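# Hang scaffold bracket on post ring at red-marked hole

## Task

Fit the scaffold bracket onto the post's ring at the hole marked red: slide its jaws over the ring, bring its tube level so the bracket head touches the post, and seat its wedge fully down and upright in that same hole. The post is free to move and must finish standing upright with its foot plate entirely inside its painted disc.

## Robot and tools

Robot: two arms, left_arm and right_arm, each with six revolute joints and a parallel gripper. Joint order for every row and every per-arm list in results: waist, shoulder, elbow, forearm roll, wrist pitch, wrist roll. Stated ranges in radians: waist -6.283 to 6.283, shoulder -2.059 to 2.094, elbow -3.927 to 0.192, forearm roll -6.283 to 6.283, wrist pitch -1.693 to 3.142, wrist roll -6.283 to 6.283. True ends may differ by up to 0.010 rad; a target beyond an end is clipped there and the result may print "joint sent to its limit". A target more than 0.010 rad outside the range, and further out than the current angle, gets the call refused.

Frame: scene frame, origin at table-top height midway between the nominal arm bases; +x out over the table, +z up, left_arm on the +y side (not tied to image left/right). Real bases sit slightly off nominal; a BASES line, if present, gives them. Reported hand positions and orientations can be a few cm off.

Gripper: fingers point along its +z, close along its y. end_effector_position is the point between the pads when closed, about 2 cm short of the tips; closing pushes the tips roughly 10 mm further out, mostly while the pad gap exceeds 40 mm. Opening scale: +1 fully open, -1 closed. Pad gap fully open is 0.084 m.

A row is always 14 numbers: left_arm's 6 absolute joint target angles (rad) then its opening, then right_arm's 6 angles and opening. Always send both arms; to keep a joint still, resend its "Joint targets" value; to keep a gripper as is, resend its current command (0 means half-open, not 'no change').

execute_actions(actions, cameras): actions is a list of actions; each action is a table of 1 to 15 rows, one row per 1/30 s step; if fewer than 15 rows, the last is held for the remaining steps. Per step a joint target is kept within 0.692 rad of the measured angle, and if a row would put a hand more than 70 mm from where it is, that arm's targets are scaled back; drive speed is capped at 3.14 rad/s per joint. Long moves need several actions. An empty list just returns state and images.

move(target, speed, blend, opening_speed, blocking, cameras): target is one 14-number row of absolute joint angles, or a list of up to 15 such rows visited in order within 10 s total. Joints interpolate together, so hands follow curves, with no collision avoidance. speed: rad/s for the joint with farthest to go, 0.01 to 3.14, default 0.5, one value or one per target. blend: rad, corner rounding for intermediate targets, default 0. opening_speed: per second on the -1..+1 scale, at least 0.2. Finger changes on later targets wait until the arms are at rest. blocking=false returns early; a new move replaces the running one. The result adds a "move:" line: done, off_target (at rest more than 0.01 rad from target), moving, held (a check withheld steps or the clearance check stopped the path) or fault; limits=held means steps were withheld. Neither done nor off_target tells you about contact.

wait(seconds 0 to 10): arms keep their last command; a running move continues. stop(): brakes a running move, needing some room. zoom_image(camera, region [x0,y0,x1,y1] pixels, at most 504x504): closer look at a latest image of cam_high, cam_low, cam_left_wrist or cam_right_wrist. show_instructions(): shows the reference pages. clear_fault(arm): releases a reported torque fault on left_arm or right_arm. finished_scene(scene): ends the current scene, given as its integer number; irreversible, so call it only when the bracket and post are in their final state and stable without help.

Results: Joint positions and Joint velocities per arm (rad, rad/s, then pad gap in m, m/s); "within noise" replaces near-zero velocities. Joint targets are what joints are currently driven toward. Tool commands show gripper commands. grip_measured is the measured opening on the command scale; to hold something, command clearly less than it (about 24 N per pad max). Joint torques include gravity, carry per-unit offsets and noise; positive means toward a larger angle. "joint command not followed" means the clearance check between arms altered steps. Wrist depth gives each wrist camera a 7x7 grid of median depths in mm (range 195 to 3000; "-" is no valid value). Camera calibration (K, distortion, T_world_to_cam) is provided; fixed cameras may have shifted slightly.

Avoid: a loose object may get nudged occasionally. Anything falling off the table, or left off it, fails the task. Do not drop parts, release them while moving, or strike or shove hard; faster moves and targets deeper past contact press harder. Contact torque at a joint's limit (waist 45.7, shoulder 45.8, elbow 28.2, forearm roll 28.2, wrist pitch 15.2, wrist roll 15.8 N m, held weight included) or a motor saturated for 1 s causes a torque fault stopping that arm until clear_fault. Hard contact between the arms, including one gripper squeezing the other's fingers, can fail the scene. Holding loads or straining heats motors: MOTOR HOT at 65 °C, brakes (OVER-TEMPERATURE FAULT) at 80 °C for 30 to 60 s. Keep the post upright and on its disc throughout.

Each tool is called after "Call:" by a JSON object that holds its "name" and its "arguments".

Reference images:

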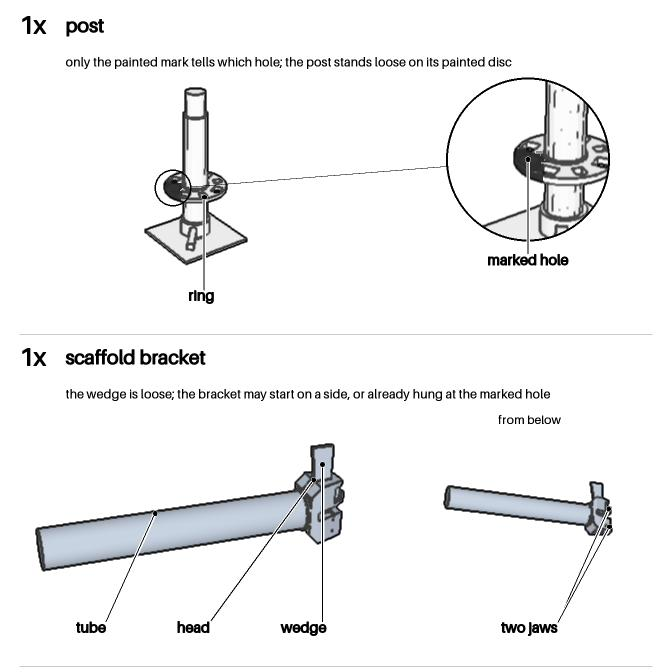

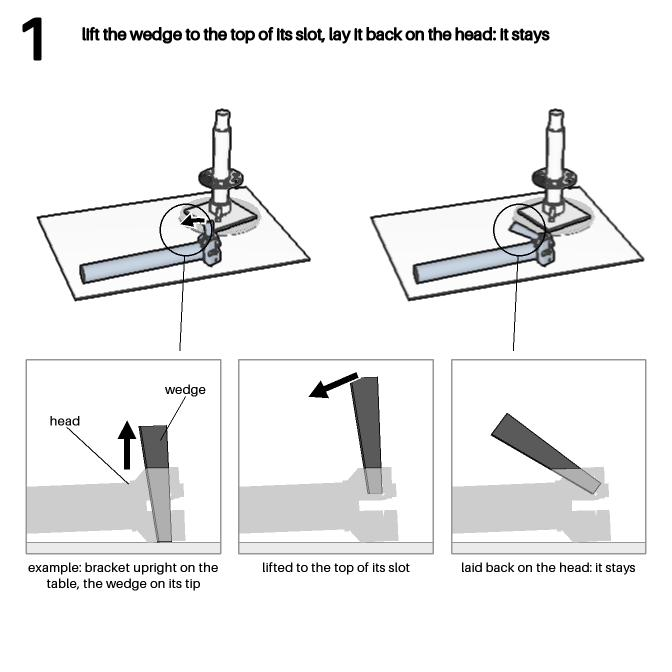

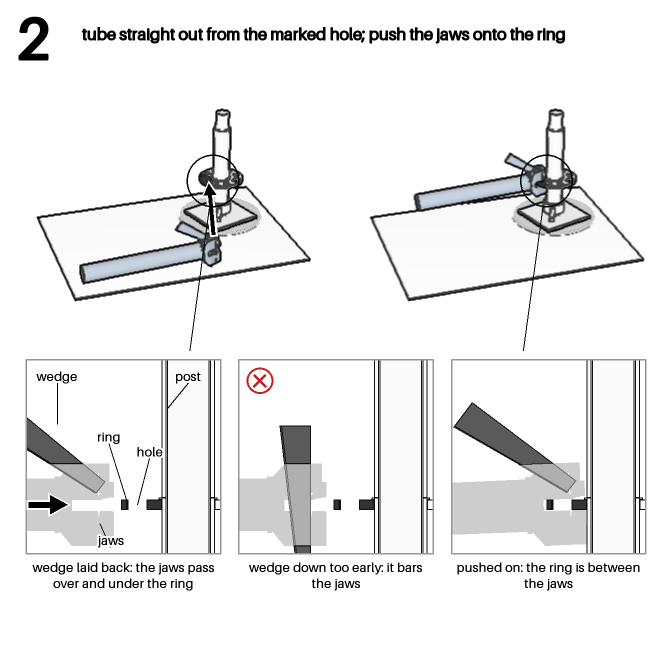

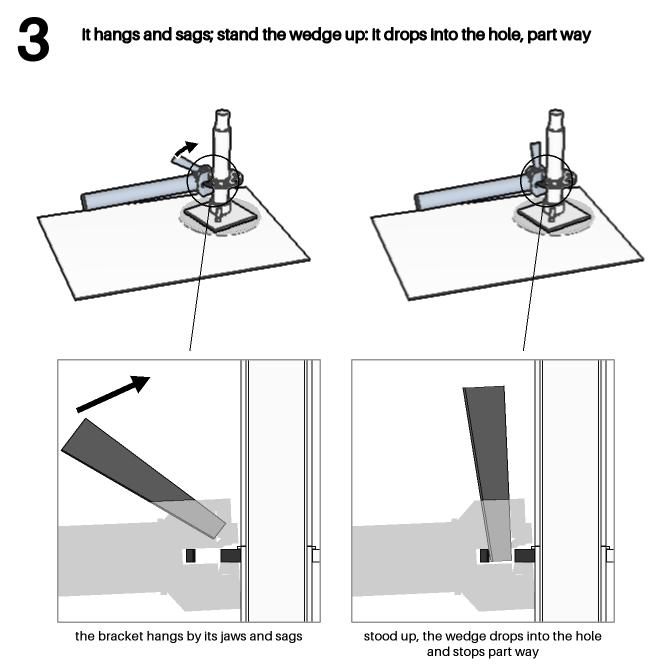

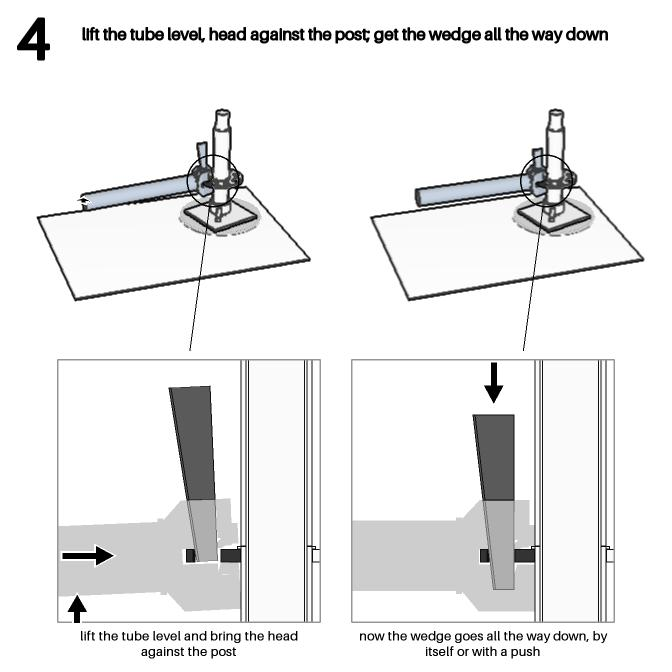

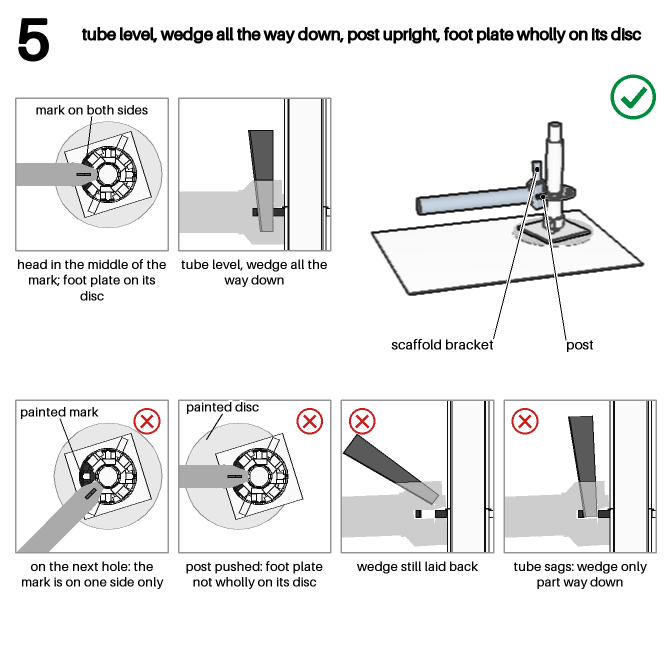

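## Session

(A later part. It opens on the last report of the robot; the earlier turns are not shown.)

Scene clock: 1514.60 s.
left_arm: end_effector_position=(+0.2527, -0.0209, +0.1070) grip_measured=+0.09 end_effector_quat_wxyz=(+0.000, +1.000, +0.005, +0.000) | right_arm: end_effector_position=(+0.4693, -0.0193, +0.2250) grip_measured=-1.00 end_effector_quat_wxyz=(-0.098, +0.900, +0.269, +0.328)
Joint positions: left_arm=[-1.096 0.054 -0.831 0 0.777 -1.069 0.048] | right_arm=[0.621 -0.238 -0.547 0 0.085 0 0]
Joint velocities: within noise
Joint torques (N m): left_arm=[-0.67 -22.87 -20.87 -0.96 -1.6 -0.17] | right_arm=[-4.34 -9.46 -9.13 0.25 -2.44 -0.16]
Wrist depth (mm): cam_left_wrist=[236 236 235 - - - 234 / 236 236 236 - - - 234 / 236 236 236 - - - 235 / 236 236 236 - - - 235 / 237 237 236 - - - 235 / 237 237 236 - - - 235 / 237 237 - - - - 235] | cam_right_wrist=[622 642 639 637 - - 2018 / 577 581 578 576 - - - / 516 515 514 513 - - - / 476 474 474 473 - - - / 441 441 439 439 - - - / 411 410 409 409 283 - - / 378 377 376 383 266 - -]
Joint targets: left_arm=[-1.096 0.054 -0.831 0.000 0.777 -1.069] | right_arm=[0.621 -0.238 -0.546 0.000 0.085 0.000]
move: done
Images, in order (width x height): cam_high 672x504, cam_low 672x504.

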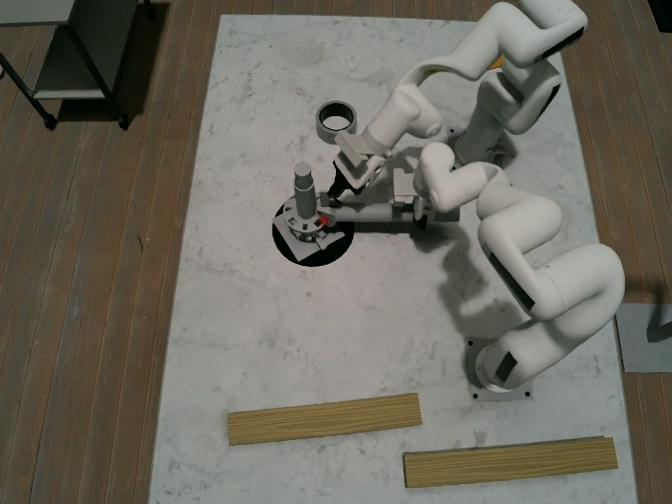

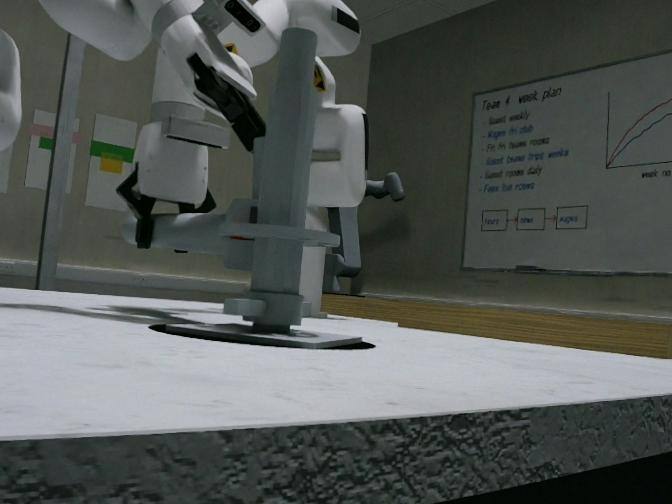

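Call:
{"name": "move", "arguments": {"target": [[-1.096,0.054,-0.8313,0,0.777,-1.069,-0.6,0.621,-0.31,-0.595,0,0.205,0,-1],[-1.096,0.054,-0.8313,0,0.777,-1.069,-0.6,0.61,-0.2525,-0.615,0,0.167,0,-1],[-1.096,0.054,-0.8313,0,0.777,-1.069,-0.6,0.61,-0.2165,-0.59,0,0.107,0,-1]], "speed": [0.15,0.1,0.04], "cameras": ["cam_low","cam_high"]}}

Call:
{"name": "zoom_image", "arguments": {"camera": "cam_high", "region": [300, 160, 370, 230]}}

Call:
{"name": "zoom_image", "arguments": {"camera": "cam_low", "region": [220, 90, 310, 180]}}

Scene clock: 1538.07 s.
left_arm: end_effector_position=(+0.2527, -0.0209, +0.1069) grip_measured=+0.09 end_effector_quat_wxyz=(+0.000, +1.000, +0.005, +0.000) | right_arm: end_effector_position=(+0.4950, -0.0093, +0.2623) grip_measured=-1.00 end_effector_quat_wxyz=(-0.104, +0.892, +0.262, +0.354)
Joint positions: left_arm=[-1.096 0.054 -0.831 0 0.777 -1.069 0.048] | right_arm=[0.61 -0.22 -0.644 0 0.108 0 0]
Joint velocities: within noise
Joint torques (N m): left_arm=[-1.11 -23.75 -22.29 -0.77 -1.59 -0.28] | right_arm=[-0.9 -11.97 -11.49 -0.18 -3.07 -0.12]
Wrist depth (mm): cam_left_wrist=[236 236 235 - - - 234 / 236 236 235 - - - 234 / 236 236 236 - - - 234 / 236 236 236 - - - 235 / 237 236 236 - - - 235 / 237 237 237 - - - 235 / 237 237 - - - - 235] | cam_right_wrist=[776 2216 2225 2222 2212 2195 2214 / 664 687 662 1914 1972 1969 1942 / 600 599 596 596 614 1717 1767 / 550 547 545 544 - - - / 504 502 502 501 - - - / 465 465 464 464 - - - / 424 424 423 421 - - -]
Joint targets: left_arm=[-1.096 0.054 -0.831 0.000 0.777 -1.069] | right_arm=[0.610 -0.220 -0.644 0.000 0.108 0.000]
Tool commands: left_gripper/opening=-0.6 right_gripper/opening=-1.0
TORQUE FAULT: the external load on the elbow of the right arm reached its load limit, and that arm stopped. The contact can be on any part of that arm beyond that joint, not only on its tool. A torque fault puts only its own arm into a fault stop. That arm's remaining commands of this call were not run. The hold on the elbow of that arm was moved back by the arm itself, up to 3 degrees, as the stop began. That arm is still stopped at the end of this call. While its stop runs, that arm, its gripper or tool too, takes no new command.
CLEAR FAULT: the right arm stays stopped (state 4) until you call clear_fault(arm="right_arm").
End effector pose when the fault began: right_arm: position (+0.4815, -0.0180, +0.2345), quat_wxyz (-0.097, +0.901, +0.264, +0.331)
Joint positions when the fault began: right_arm=[0.61 -0.22 -0.592 0 0.108 0 0]
move: fault (right_arm); right_arm: the elbow is farthest, 0.054 rad from its target
Images, in order (width x height): cam_high 672x504, cam_low 672x504.

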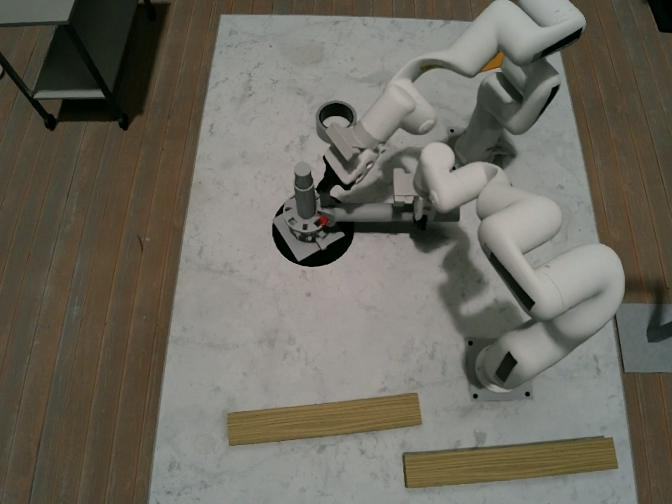

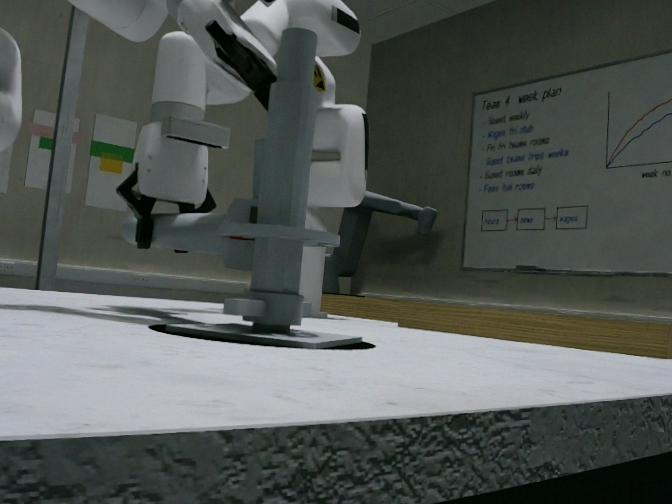

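Scaled by 7.200 from the camera's 672x504 image, which has a finer 960x720 frame.

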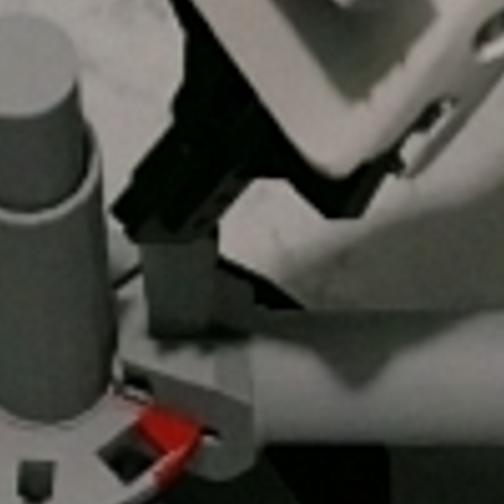

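Scaled by 5.600 from the camera's 672x504 image, which has a finer 960x720 frame.

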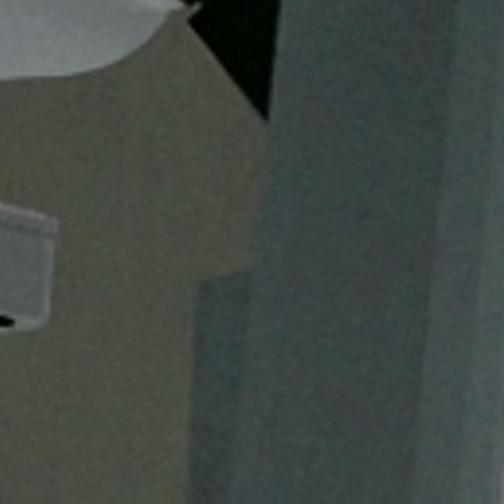

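Call:
{"name": "clear_fault", "arguments": {"arm": "right_arm", "cameras": []}}

Call:
{"name": "move", "arguments": {"target": [[-1.096,0.054,-0.8313,0,0.777,-1.069,-0.6,0.6,-0.33,-0.7,0,0.2,0,-1],[-1.096,0.054,-0.8313,0,0.777,-1.069,-0.6,0.42,0.0,-0.3,0,-0.9,0,-1],[-1.096,0.054,-0.8313,0,0.777,-1.069,-0.6,0.42,0.2,0.04,0,-1.5,0,-1]], "speed": 0.5, "cameras": ["cam_right_wrist","cam_low"]}}

Call:
{"name": "zoom_image", "arguments": {"camera": "cam_right_wrist", "region": [0, 200, 400, 504]}}

Call:
{"name": "zoom_image", "arguments": {"camera": "cam_low", "region": [170, 120, 350, 300]}}

Scene clock: 1550.47 s.
left_arm: end_effector_position=(+0.2527, -0.0209, +0.1070) grip_measured=+0.09 end_effector_quat_wxyz=(+0.000, +1.000, +0.005, +0.000) | right_arm: end_effector_position=(+0.4951, -0.0093, +0.2623) grip_measured=-1.00 end_effector_quat_wxyz=(-0.104, +0.892, +0.262, +0.354)
Joint positions: left_arm=[-1.096 0.054 -0.831 0 0.777 -1.069 0.048] | right_arm=[0.61 -0.22 -0.644 0 0.108 0 0]
Joint velocities: within noise
Joint torques (N m): left_arm=[-0.96 -23.71 -21.9 -1.34 -1.45 -0.28] | right_arm=[-0.84 -12.25 -11.2 -0.32 -3.06 -0.19]
Wrist depth (mm): cam_left_wrist=[236 235 235 - - - 234 / 236 236 235 - - - 234 / 236 236 236 - - - 234 / 237 236 236 - - - 235 / 237 237 236 - - - 235 / 237 236 236 - - - 235 / 237 237 - - - - 235] | cam_right_wrist=[774 2237 2231 2216 2205 2199 2206 / 664 685 661 1889 1950 1956 1968 / 600 599 596 596 614 1695 1762 / 548 546 546 544 - - - / 503 502 501 501 - - - / 466 465 463 463 - - - / 424 423 421 422 - - -]
Joint targets: left_arm=[-1.096 0.054 -0.831 0.000 0.777 -1.069] | right_arm=[0.610 -0.220 -0.644 0.000 0.108 0.000]
Tool commands: left_gripper/opening=-0.6 right_gripper/opening=-1.0
TORQUE FAULT, CONTINUED: the right arm's stop, for the torque fault of the elbow that an earlier result reported, is over. The call counts as one of the actions that you can send in this scene. The hold on the elbow of that arm was moved back by the arm itself, up to 3 degrees, as the stop began. That arm's target is now where it stood when the stop ended, not its last command. That arm keeps its grip as last carried out and accepts commands again: back off and push less far.
CLEAR FAULT: your call cleared the right arm's torque fault. If a joint's load stays at its limit, that arm stops again at once.
No camera images: "cameras" was empty.

Scene clock: 1554.90 s.
left_arm: end_effector_position=(+0.2527, -0.0209, +0.1070) grip_measured=+0.18 end_effector_quat_wxyz=(+0.000, +1.000, +0.005, +0.000) | right_arm: end_effector_position=(+0.3894, -0.1592, +0.1796) grip_measured=-1.00 end_effector_quat_wxyz=(-0.111, +0.793, +0.153, +0.579)
Joint positions: left_arm=[-1.096 0.054 -0.831 0 0.777 -1.069 0.052] | right_arm=[0.42 0.2 0.04 0 -1.5 0 0]
Joint velocities: within noise
Joint torques (N m): left_arm=[5.3 -24.63 -25.76 1.59 -3.11 -0.87] | right_arm=[-0.89 -8.32 -1.65 -0.11 -3.28 -0.13]
Wrist depth (mm): cam_left_wrist=[236 235 235 235 - - - / 236 236 235 - - - - / 236 236 235 - - - - / 237 236 236 - - - - / 237 236 236 - - - - / 237 237 236 - - - - / 237 237 236 - - - 235] | cam_right_wrist=[- - - 273 - 2884 2740 / - - - 279 - - 2817 / - - - 287 - - 2954 / - - - 290 2996 - 2977 / 694 693 - 303 689 2534 2532 / 568 567 286 281 328 564 562 / 458 481 247 266 328 454 454]
Joint targets: left_arm=[-1.096 0.054 -0.831 0.000 0.777 -1.069] | right_arm=[0.420 0.200 0.040 0.000 -1.500 0.000]
move: done
camera_calibration:
cam_right_wrist: T_world_to_cam=[[0.385963, -0.922449, -0.0109233, -0.260118], [-0.284571, -0.107788, -0.952576, 0.335209], [0.877526, 0.370768, -0.304104, -0.101018], [0, 0, 0, 1]] pos_world=[0.284432, -0.16636, 0.285751]
Images, in order (width x height): cam_low 672x504, cam_right_wrist 672x504.

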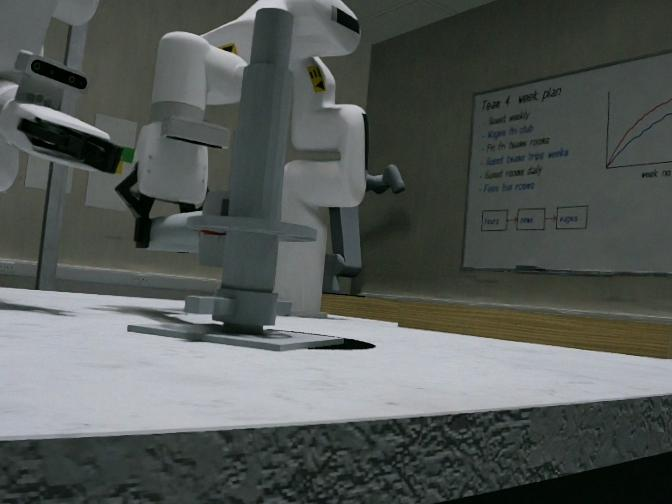

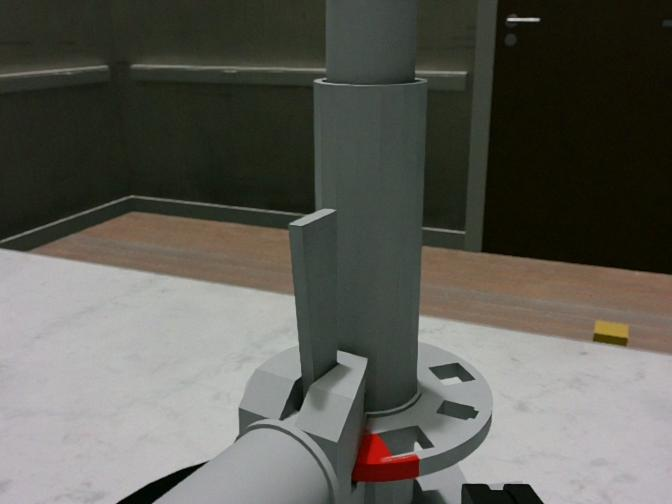

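Scaled by 1.260 from the camera's 672x504 image, which has a finer 960x720 frame.

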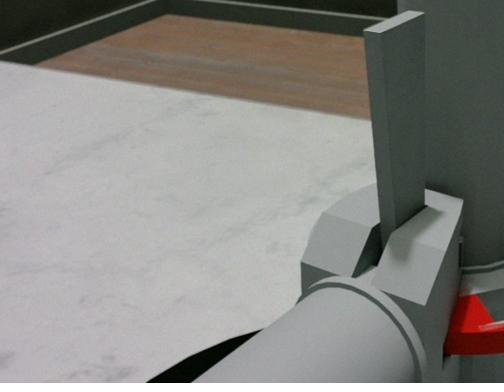

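Scaled by 2.800 from the camera's 672x504 image, which has a finer 960x720 frame.

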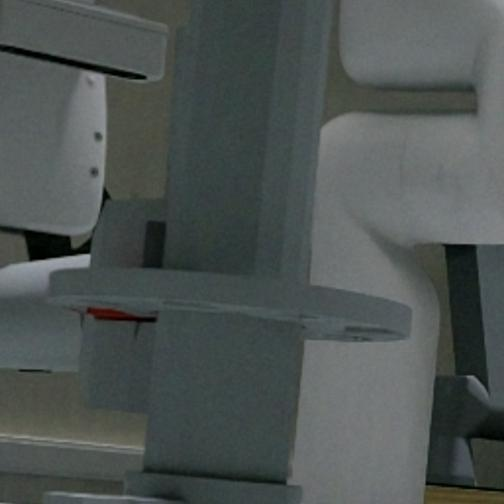

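Call:
{"name": "execute_actions", "arguments": {"actions": [], "cameras": ["cam_high"]}}

Call:
{"name": "zoom_image", "arguments": {"camera": "cam_high", "region": [250, 140, 460, 290]}}

Scene clock: 1557.87 s.
left_arm: end_effector_position=(+0.2527, -0.0209, +0.1070) grip_measured=+0.18 end_effector_quat_wxyz=(+0.000, +1.000, +0.005, +0.000) | right_arm: end_effector_position=(+0.3893, -0.1592, +0.1795) grip_measured=-1.00 end_effector_quat_wxyz=(-0.111, +0.793, +0.153, +0.579)
Joint positions: left_arm=[-1.096 0.054 -0.831 0 0.777 -1.069 0.052] | right_arm=[0.42 0.2 0.04 0 -1.5 0 0]
Joint velocities: within noise
Joint torques (N m): left_arm=[5.46 -24.11 -25.94 1.4 -3.26 -0.89] | right_arm=[-0.31 -8.44 -2.14 -0.01 -2.87 -0.23]
Wrist depth (mm): cam_left_wrist=[236 235 235 235 - - - / 236 235 235 - - - - / 236 236 236 - - - - / 237 236 236 - - - - / 237 236 236 - - - - / 237 237 236 - - - - / 237 237 236 - - - 235] | cam_right_wrist=[- - - 273 - 2893 2760 / - - - 279 - - 2836 / - - - 288 - - 2956 / - - - 290 2978 - - / 694 694 - 304 688 2535 2528 / 568 566 286 281 328 562 562 / 458 481 247 266 328 454 454]
Joint targets: left_arm=[-1.096 0.054 -0.831 0.000 0.777 -1.069] | right_arm=[0.420 0.200 0.040 0.000 -1.500 0.000]
Tool commands: left_gripper/opening=-0.6 right_gripper/opening=-1.0
Images, in order (width x height): cam_high 672x504.

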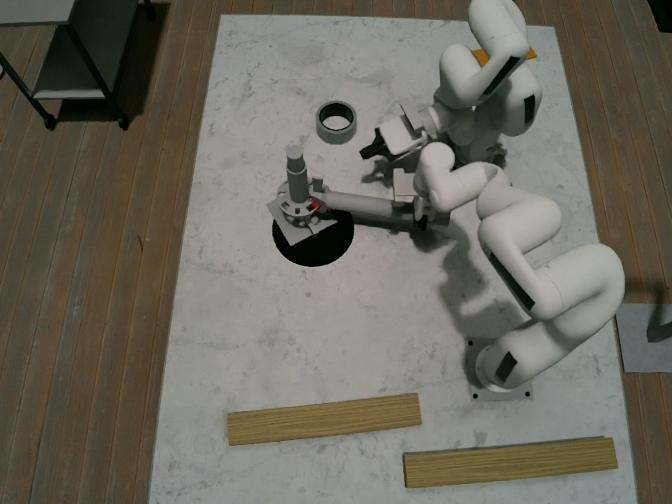

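Scaled by 2.400 from the camera's 672x504 image, which has a finer 960x720 frame.

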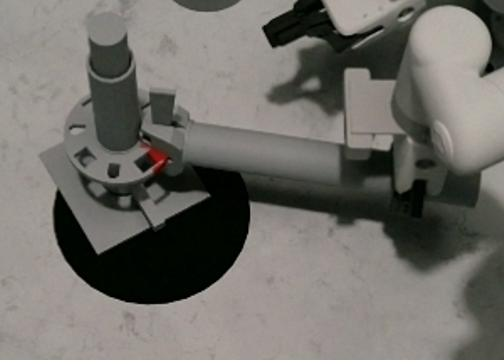

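Call:
{"name": "move", "arguments": {"target": [[-1.096,0.054,-0.8313,0,0.777,-1.069,0.1,0.42,0.2,0.04,0,-1.5,0,-1],[-1.096,0.0946,-0.815,0,0.72,-1.069,0.7,0.3,0.1,-0.1,0,-1.4,0,-1],[-1.096,-0.045,-0.8865,0,0.9315,-1.069,0.7,0.2,0.1,-0.1,0,-1.4,0,-1],[-0.8,-0.2,-0.9865,0,1.1865,-0.77,0.7,0.2,0.1,-0.1,0,-1.4,0,-1]], "speed": [0.05,0.1,0.2,0.4], "opening_speed": 0.6}}

Call:
{"name": "zoom_image", "arguments": {"camera": "cam_high", "region": [250, 140, 460, 290]}}

Call:
{"name": "zoom_image", "arguments": {"camera": "cam_low", "region": [90, 60, 390, 360]}}

Scene clock: 1578.73 s.
left_arm: end_effector_position=(+0.3395, +0.0737, +0.2484) grip_measured=+0.70 end_effector_quat_wxyz=(+0.000, +1.000, +0.003, +0.000) | right_arm: end_effector_position=(+0.4644, -0.2279, +0.2344) grip_measured=-1.00 end_effector_quat_wxyz=(-0.052, +0.762, +0.061, +0.642)
Joint positions: left_arm=[-0.8 -0.2 -0.986 0 1.186 -0.77 0.073] | right_arm=[0.2 0.1 -0.1 0 -1.4 0 0]
Joint velocities: within noise
Joint torques (N m): left_arm=[0.6 -16.05 -21.12 -0.27 -1.22 0.05] | right_arm=[-0.9 -10.26 -4.35 -0.04 -2.89 -0.14]
Wrist depth (mm): cam_left_wrist=[378 377 377 376 375 376 369 / 378 378 377 377 376 375 369 / 378 378 378 377 376 376 375 / 379 378 378 377 377 376 376 / 379 378 378 378 378 377 263 / 380 379 379 378 377 377 267 / 380 379 379 379 378 377 264] | cam_right_wrist=[- - - 2949 2878 2805 2776 / - - - - 2982 2864 2815 / 232 - - - - 2932 2890 / 235 - - - - 2988 2964 / 234 - - - - - 2989 / 237 2660 2951 2890 2935 2803 2482 / 242 2178 2174 2182 2169 2178 2195]
Joint targets: left_arm=[-0.800 -0.200 -0.987 0.000 1.186 -0.770] | right_arm=[0.200 0.100 -0.100 0.000 -1.400 0.000]
move: done
camera_calibration:
cam_left_wrist: T_world_to_cam=[[0.00653994, -0.999951, -0.00744655, 0.104422], [-0.999959, -0.00658606, 0.00618496, 0.404862], [-0.0062337, 0.00740579, -0.999953, 0.38073], [0, 0, 0, 1]] pos_world=[0.406536, 0.104264, 0.378986]
cam_right_wrist: T_world_to_cam=[[0.176741, -0.98422, -0.00851853, -0.269259], [-0.167009, -0.0214592, -0.985722, 0.374168], [0.969985, 0.17564, -0.168167, -0.244035], [0, 0, 0, 1]] pos_world=[0.346789, -0.214119, 0.325494]

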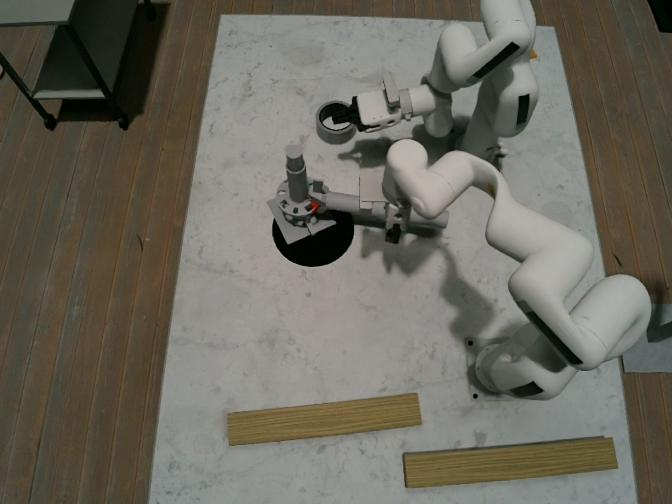

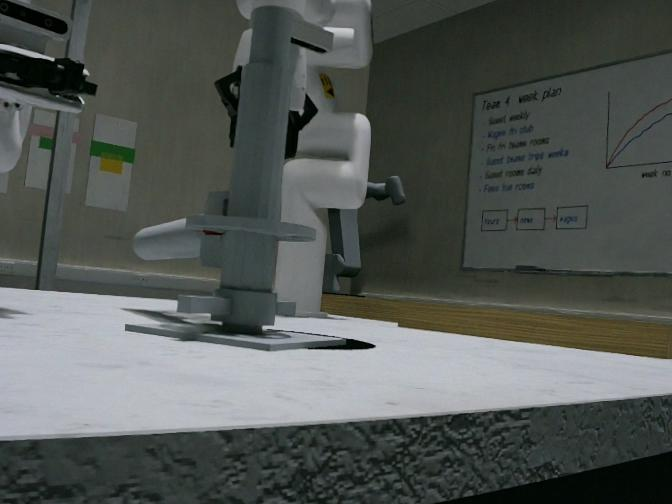

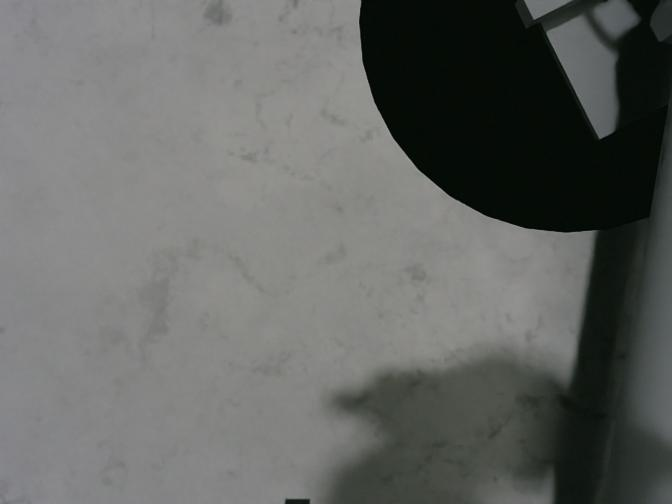

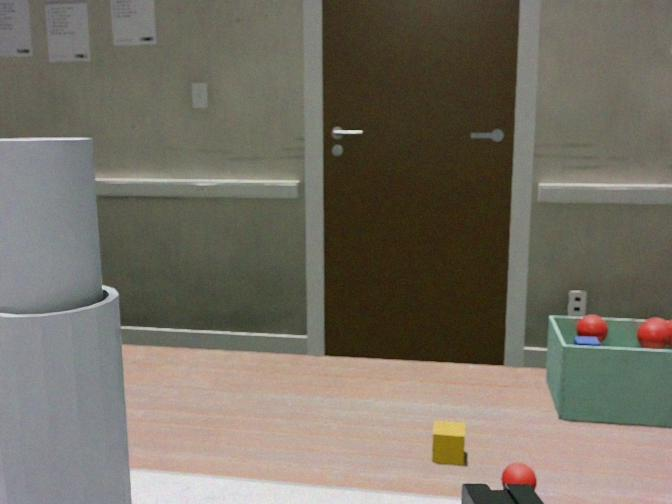

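Scaled by 2.400 from the camera's 672x504 image, which has a finer 960x720 frame.

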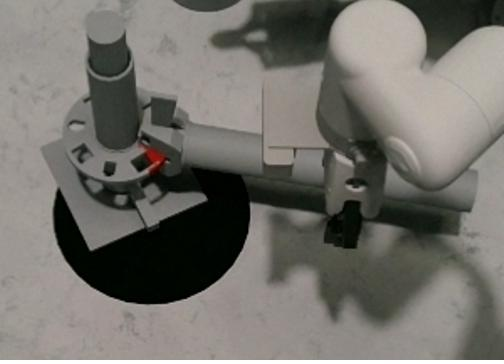

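Scaled by 1.680 from the camera's 672x504 image, which has a finer 960x720 frame.

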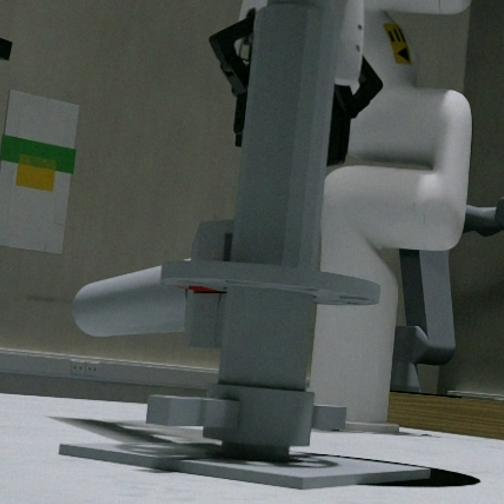

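Call:
{"name": "move", "arguments": {"target": [[-0.8,-0.2,-0.9865,0,1.1865,-0.77,0.7,0.2,0.3,-0.5,0,-1.17,1.571,-1],[-0.8,-0.2,-0.9865,0,1.1865,-0.77,0.7,0.25,0.6616,-0.789,0,-1.173,1.571,-1],[-0.8,-0.2,-0.9865,0,1.1865,-0.77,0.7,0.36,0.6616,-0.789,0,-1.173,1.571,-1]], "speed": [0.5,0.3,0.1]}}

Call:
{"name": "zoom_image", "arguments": {"camera": "cam_high", "region": [250, 140, 460, 290]}}

Call:
{"name": "zoom_image", "arguments": {"camera": "cam_low", "region": [90, 60, 390, 360]}}

Scene clock: 1628.57 s.
left_arm: end_effector_position=(+0.3396, +0.0738, +0.2484) grip_measured=+0.70 end_effector_quat_wxyz=(+0.000, +1.000, +0.003, +0.000) | right_arm: end_effector_position=(+0.6195, -0.1061, +0.1348) grip_measured=-1.00 end_effector_quat_wxyz=(-0.491, +0.645, -0.466, +0.354)
Joint positions: left_arm=[-0.8 -0.2 -0.986 0 1.186 -0.77 0.073] | right_arm=[0.36 0.662 -0.789 0 -1.173 1.571 0]
Joint velocities: within noise
Joint torques (N m): left_arm=[0.05 -15.89 -20.4 -0.19 -1.26 0.01] | right_arm=[7.45 -17.1 -5.21 -2.79 -1.49 0.08]
Wrist depth (mm): cam_left_wrist=[377 377 377 376 376 369 254 / 378 377 377 377 376 376 253 / 378 379 378 377 377 376 253 / 378 378 378 377 377 376 252 / 378 379 378 378 377 263 254 / 379 379 379 378 378 261 257 / 380 380 379 379 378 258 377] | cam_right_wrist=[2551 2619 2743 2834 2838 380 309 / 2653 2696 2806 2893 2816 380 309 / 2720 2803 2941 - 2843 381 308 / 2802 2956 - - - 380 309 / 2905 - - - - 381 309 / - - - - 452 381 309 / - - - - - 382 309]
Joint targets: left_arm=[-0.800 -0.200 -0.987 0.000 1.186 -0.770] | right_arm=[0.360 0.662 -0.789 0.000 -1.173 1.571]
move: done
camera_calibration:
cam_left_wrist: T_world_to_cam=[[0.00653998, -0.999951, -0.00744589, 0.104523], [-0.99996, -0.00658535, 0.00608497, 0.404901], [-0.00613371, 0.0074058, -0.999954, 0.380789], [0, 0, 0, 1]] pos_world=[0.406536, 0.104364, 0.379085]
cam_right_wrist: T_world_to_cam=[[-0.238315, -0.0730065, -0.96844, 0.305517], [-0.311783, 0.95014, 0.00509687, 0.363781], [0.919781, 0.303158, -0.249194, -0.377062], [0, 0, 0, 1]] pos_world=[0.533044, -0.209029, 0.200059]

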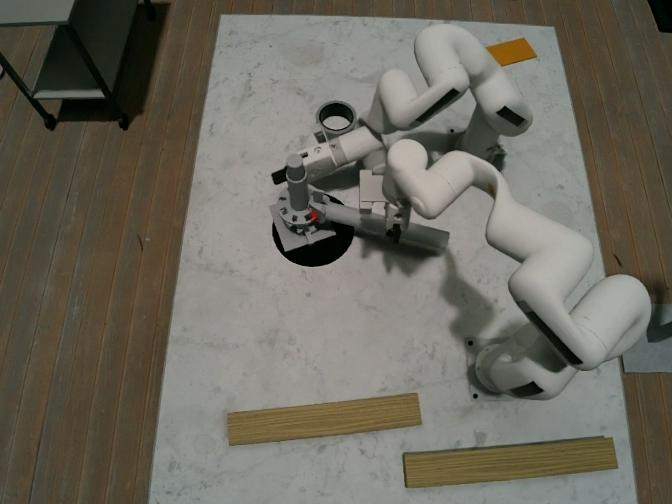

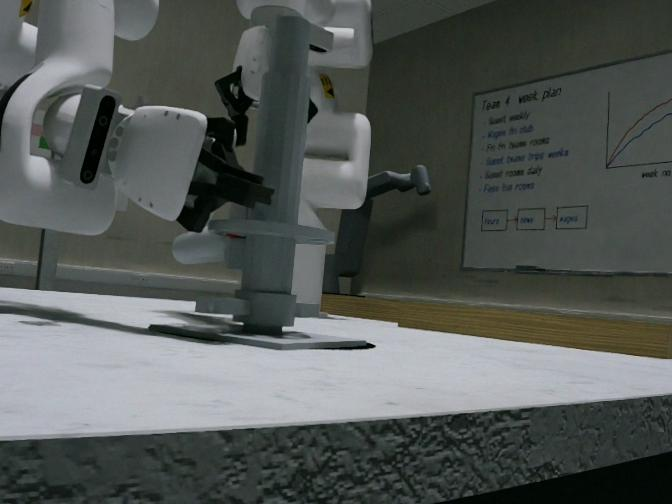

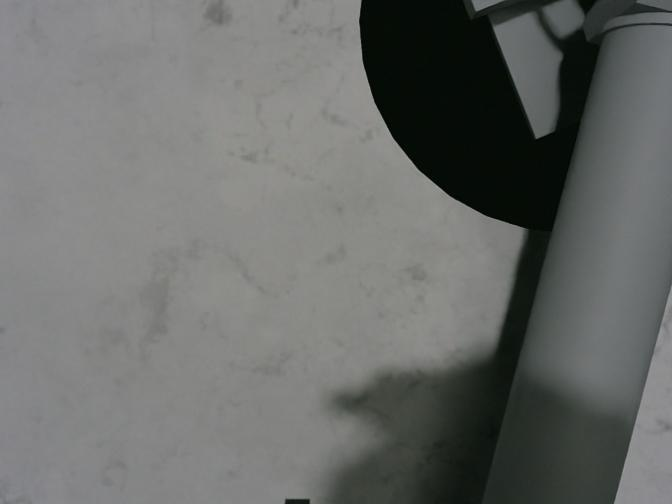

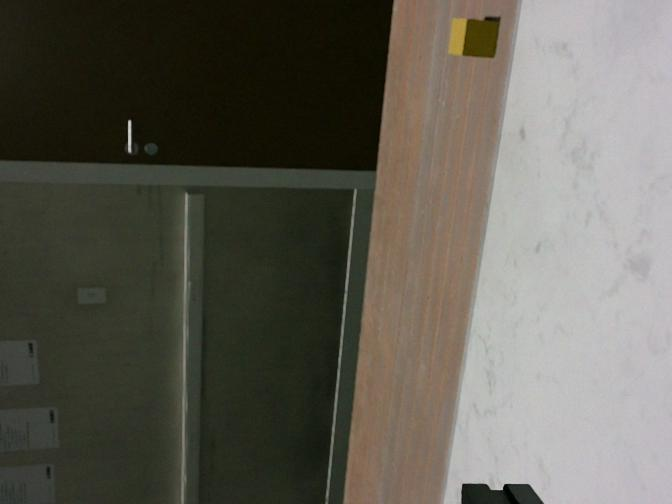

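Scaled by 2.400 from the camera's 672x504 image, which has a finer 960x720 frame.

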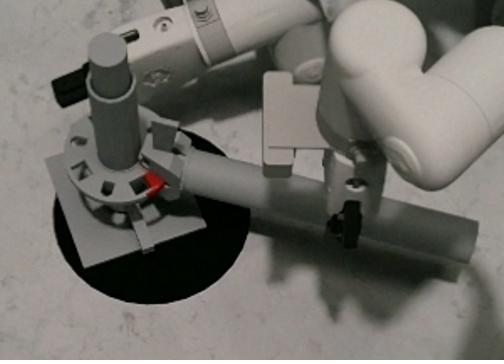

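Scaled by 1.680 from the camera's 672x504 image, which has a finer 960x720 frame.

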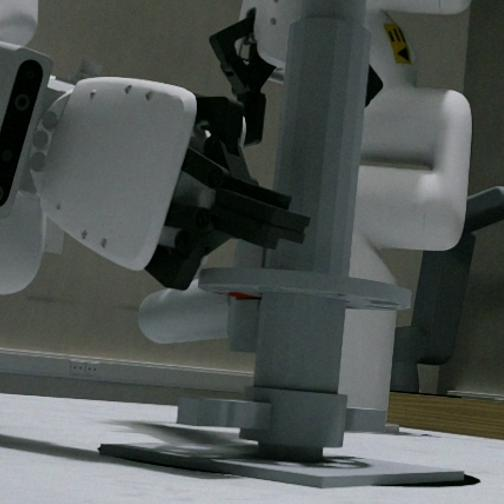

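Call:
{"name": "move", "arguments": {"target": [-0.8,-0.2,-0.9865,0,1.1865,-0.77,0.7,0.39,0.6616,-0.789,0,-1.173,1.571,-1], "speed": 0.1}}

Call:
{"name": "zoom_image", "arguments": {"camera": "cam_high", "region": [250, 140, 460, 290]}}

Scene clock: 1657.90 s.
left_arm: end_effector_position=(+0.3396, +0.0738, +0.2484) grip_measured=+0.70 end_effector_quat_wxyz=(+0.000, +1.000, +0.003, +0.000) | right_arm: end_effector_position=(+0.6136, -0.0891, +0.1348) grip_measured=-1.00 end_effector_quat_wxyz=(-0.496, +0.652, -0.456, +0.347)
Joint positions: left_arm=[-0.8 -0.2 -0.986 0 1.186 -0.77 0.073] | right_arm=[0.39 0.662 -0.789 0 -1.173 1.571 0]
Joint velocities: within noise
Joint torques (N m): left_arm=[-0.28 -15.86 -20.54 -0.19 -1.43 -0.04] | right_arm=[7.85 -17.13 -5.21 -2.87 -1.45 0.1]
Wrist depth (mm): cam_left_wrist=[377 377 378 376 376 370 250 / 378 377 377 377 376 261 252 / 378 378 377 377 377 256 254 / 379 378 377 377 377 254 376 / 379 379 378 377 377 253 377 / 380 379 378 378 276 255 376 / 380 379 379 378 262 260 377] | cam_right_wrist=[2578 2630 2759 2813 2850 380 309 / 2666 2737 2811 2946 2855 380 309 / 2750 2852 2983 - 2841 380 309 / 2852 2973 - - - 381 309 / 2947 - - - - 381 309 / - - - - 452 382 309 / - - - - - 382 309]
Joint targets: left_arm=[-0.800 -0.200 -0.987 0.000 1.186 -0.770] | right_arm=[0.390 0.662 -0.789 0.000 -1.173 1.571]
move: done
camera_calibration:
cam_left_wrist: T_world_to_cam=[[0.00653998, -0.999951, -0.00744589, 0.104523], [-0.99996, -0.00658535, 0.00608497, 0.404901], [-0.00613371, 0.0074058, -0.999954, 0.380789], [0, 0, 0, 1]] pos_world=[0.406536, 0.104364, 0.379085]
cam_right_wrist: T_world_to_cam=[[-0.236026, -0.0801132, -0.968439, 0.303306], [-0.340115, 0.94037, 0.00510082, 0.362243], [0.910282, 0.330585, -0.249199, -0.368486], [0, 0, 0, 1]] pos_world=[0.530218, -0.194528, 0.200059]

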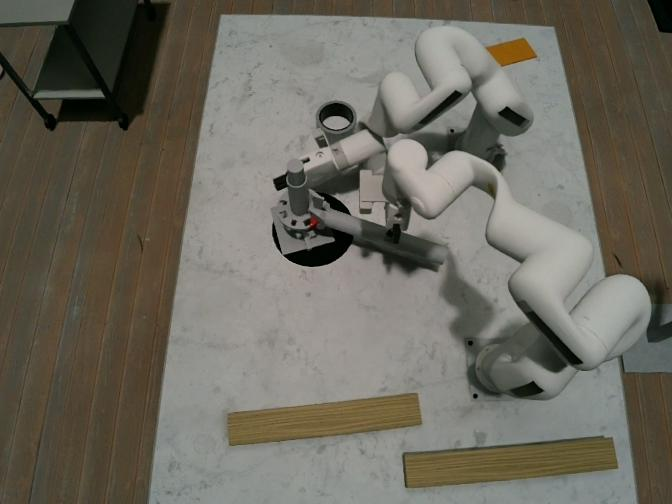

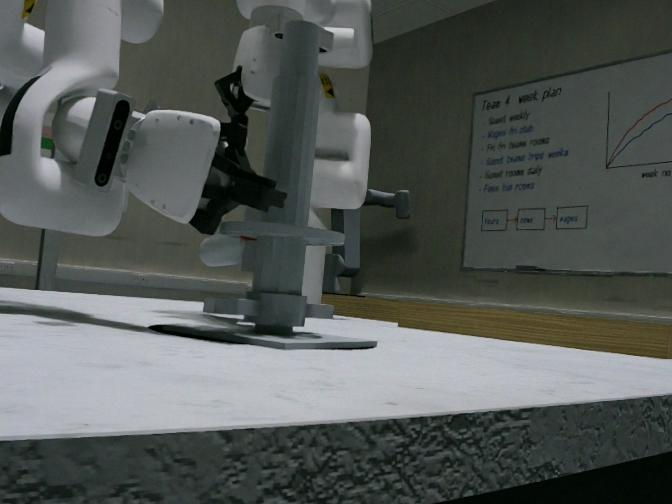

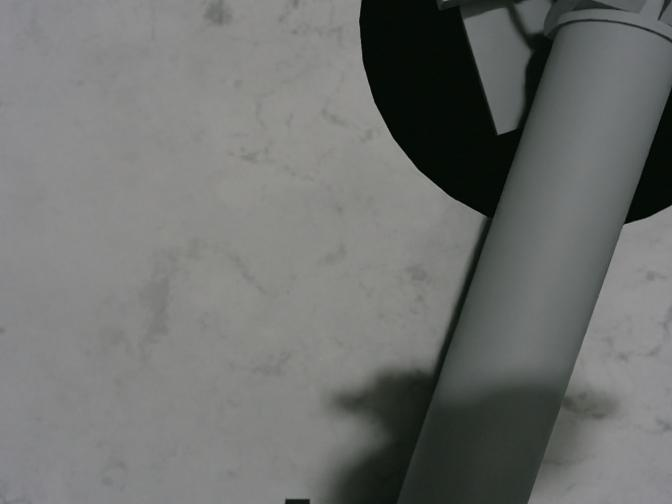

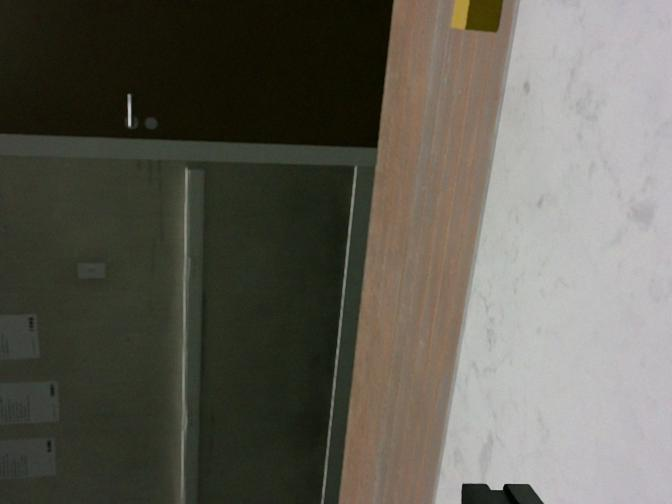

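Scaled by 2.400 from the camera's 672x504 image, which has a finer 960x720 frame.

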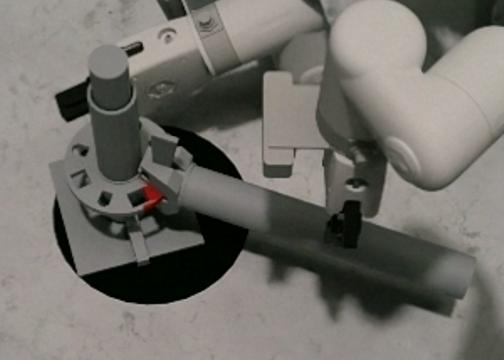

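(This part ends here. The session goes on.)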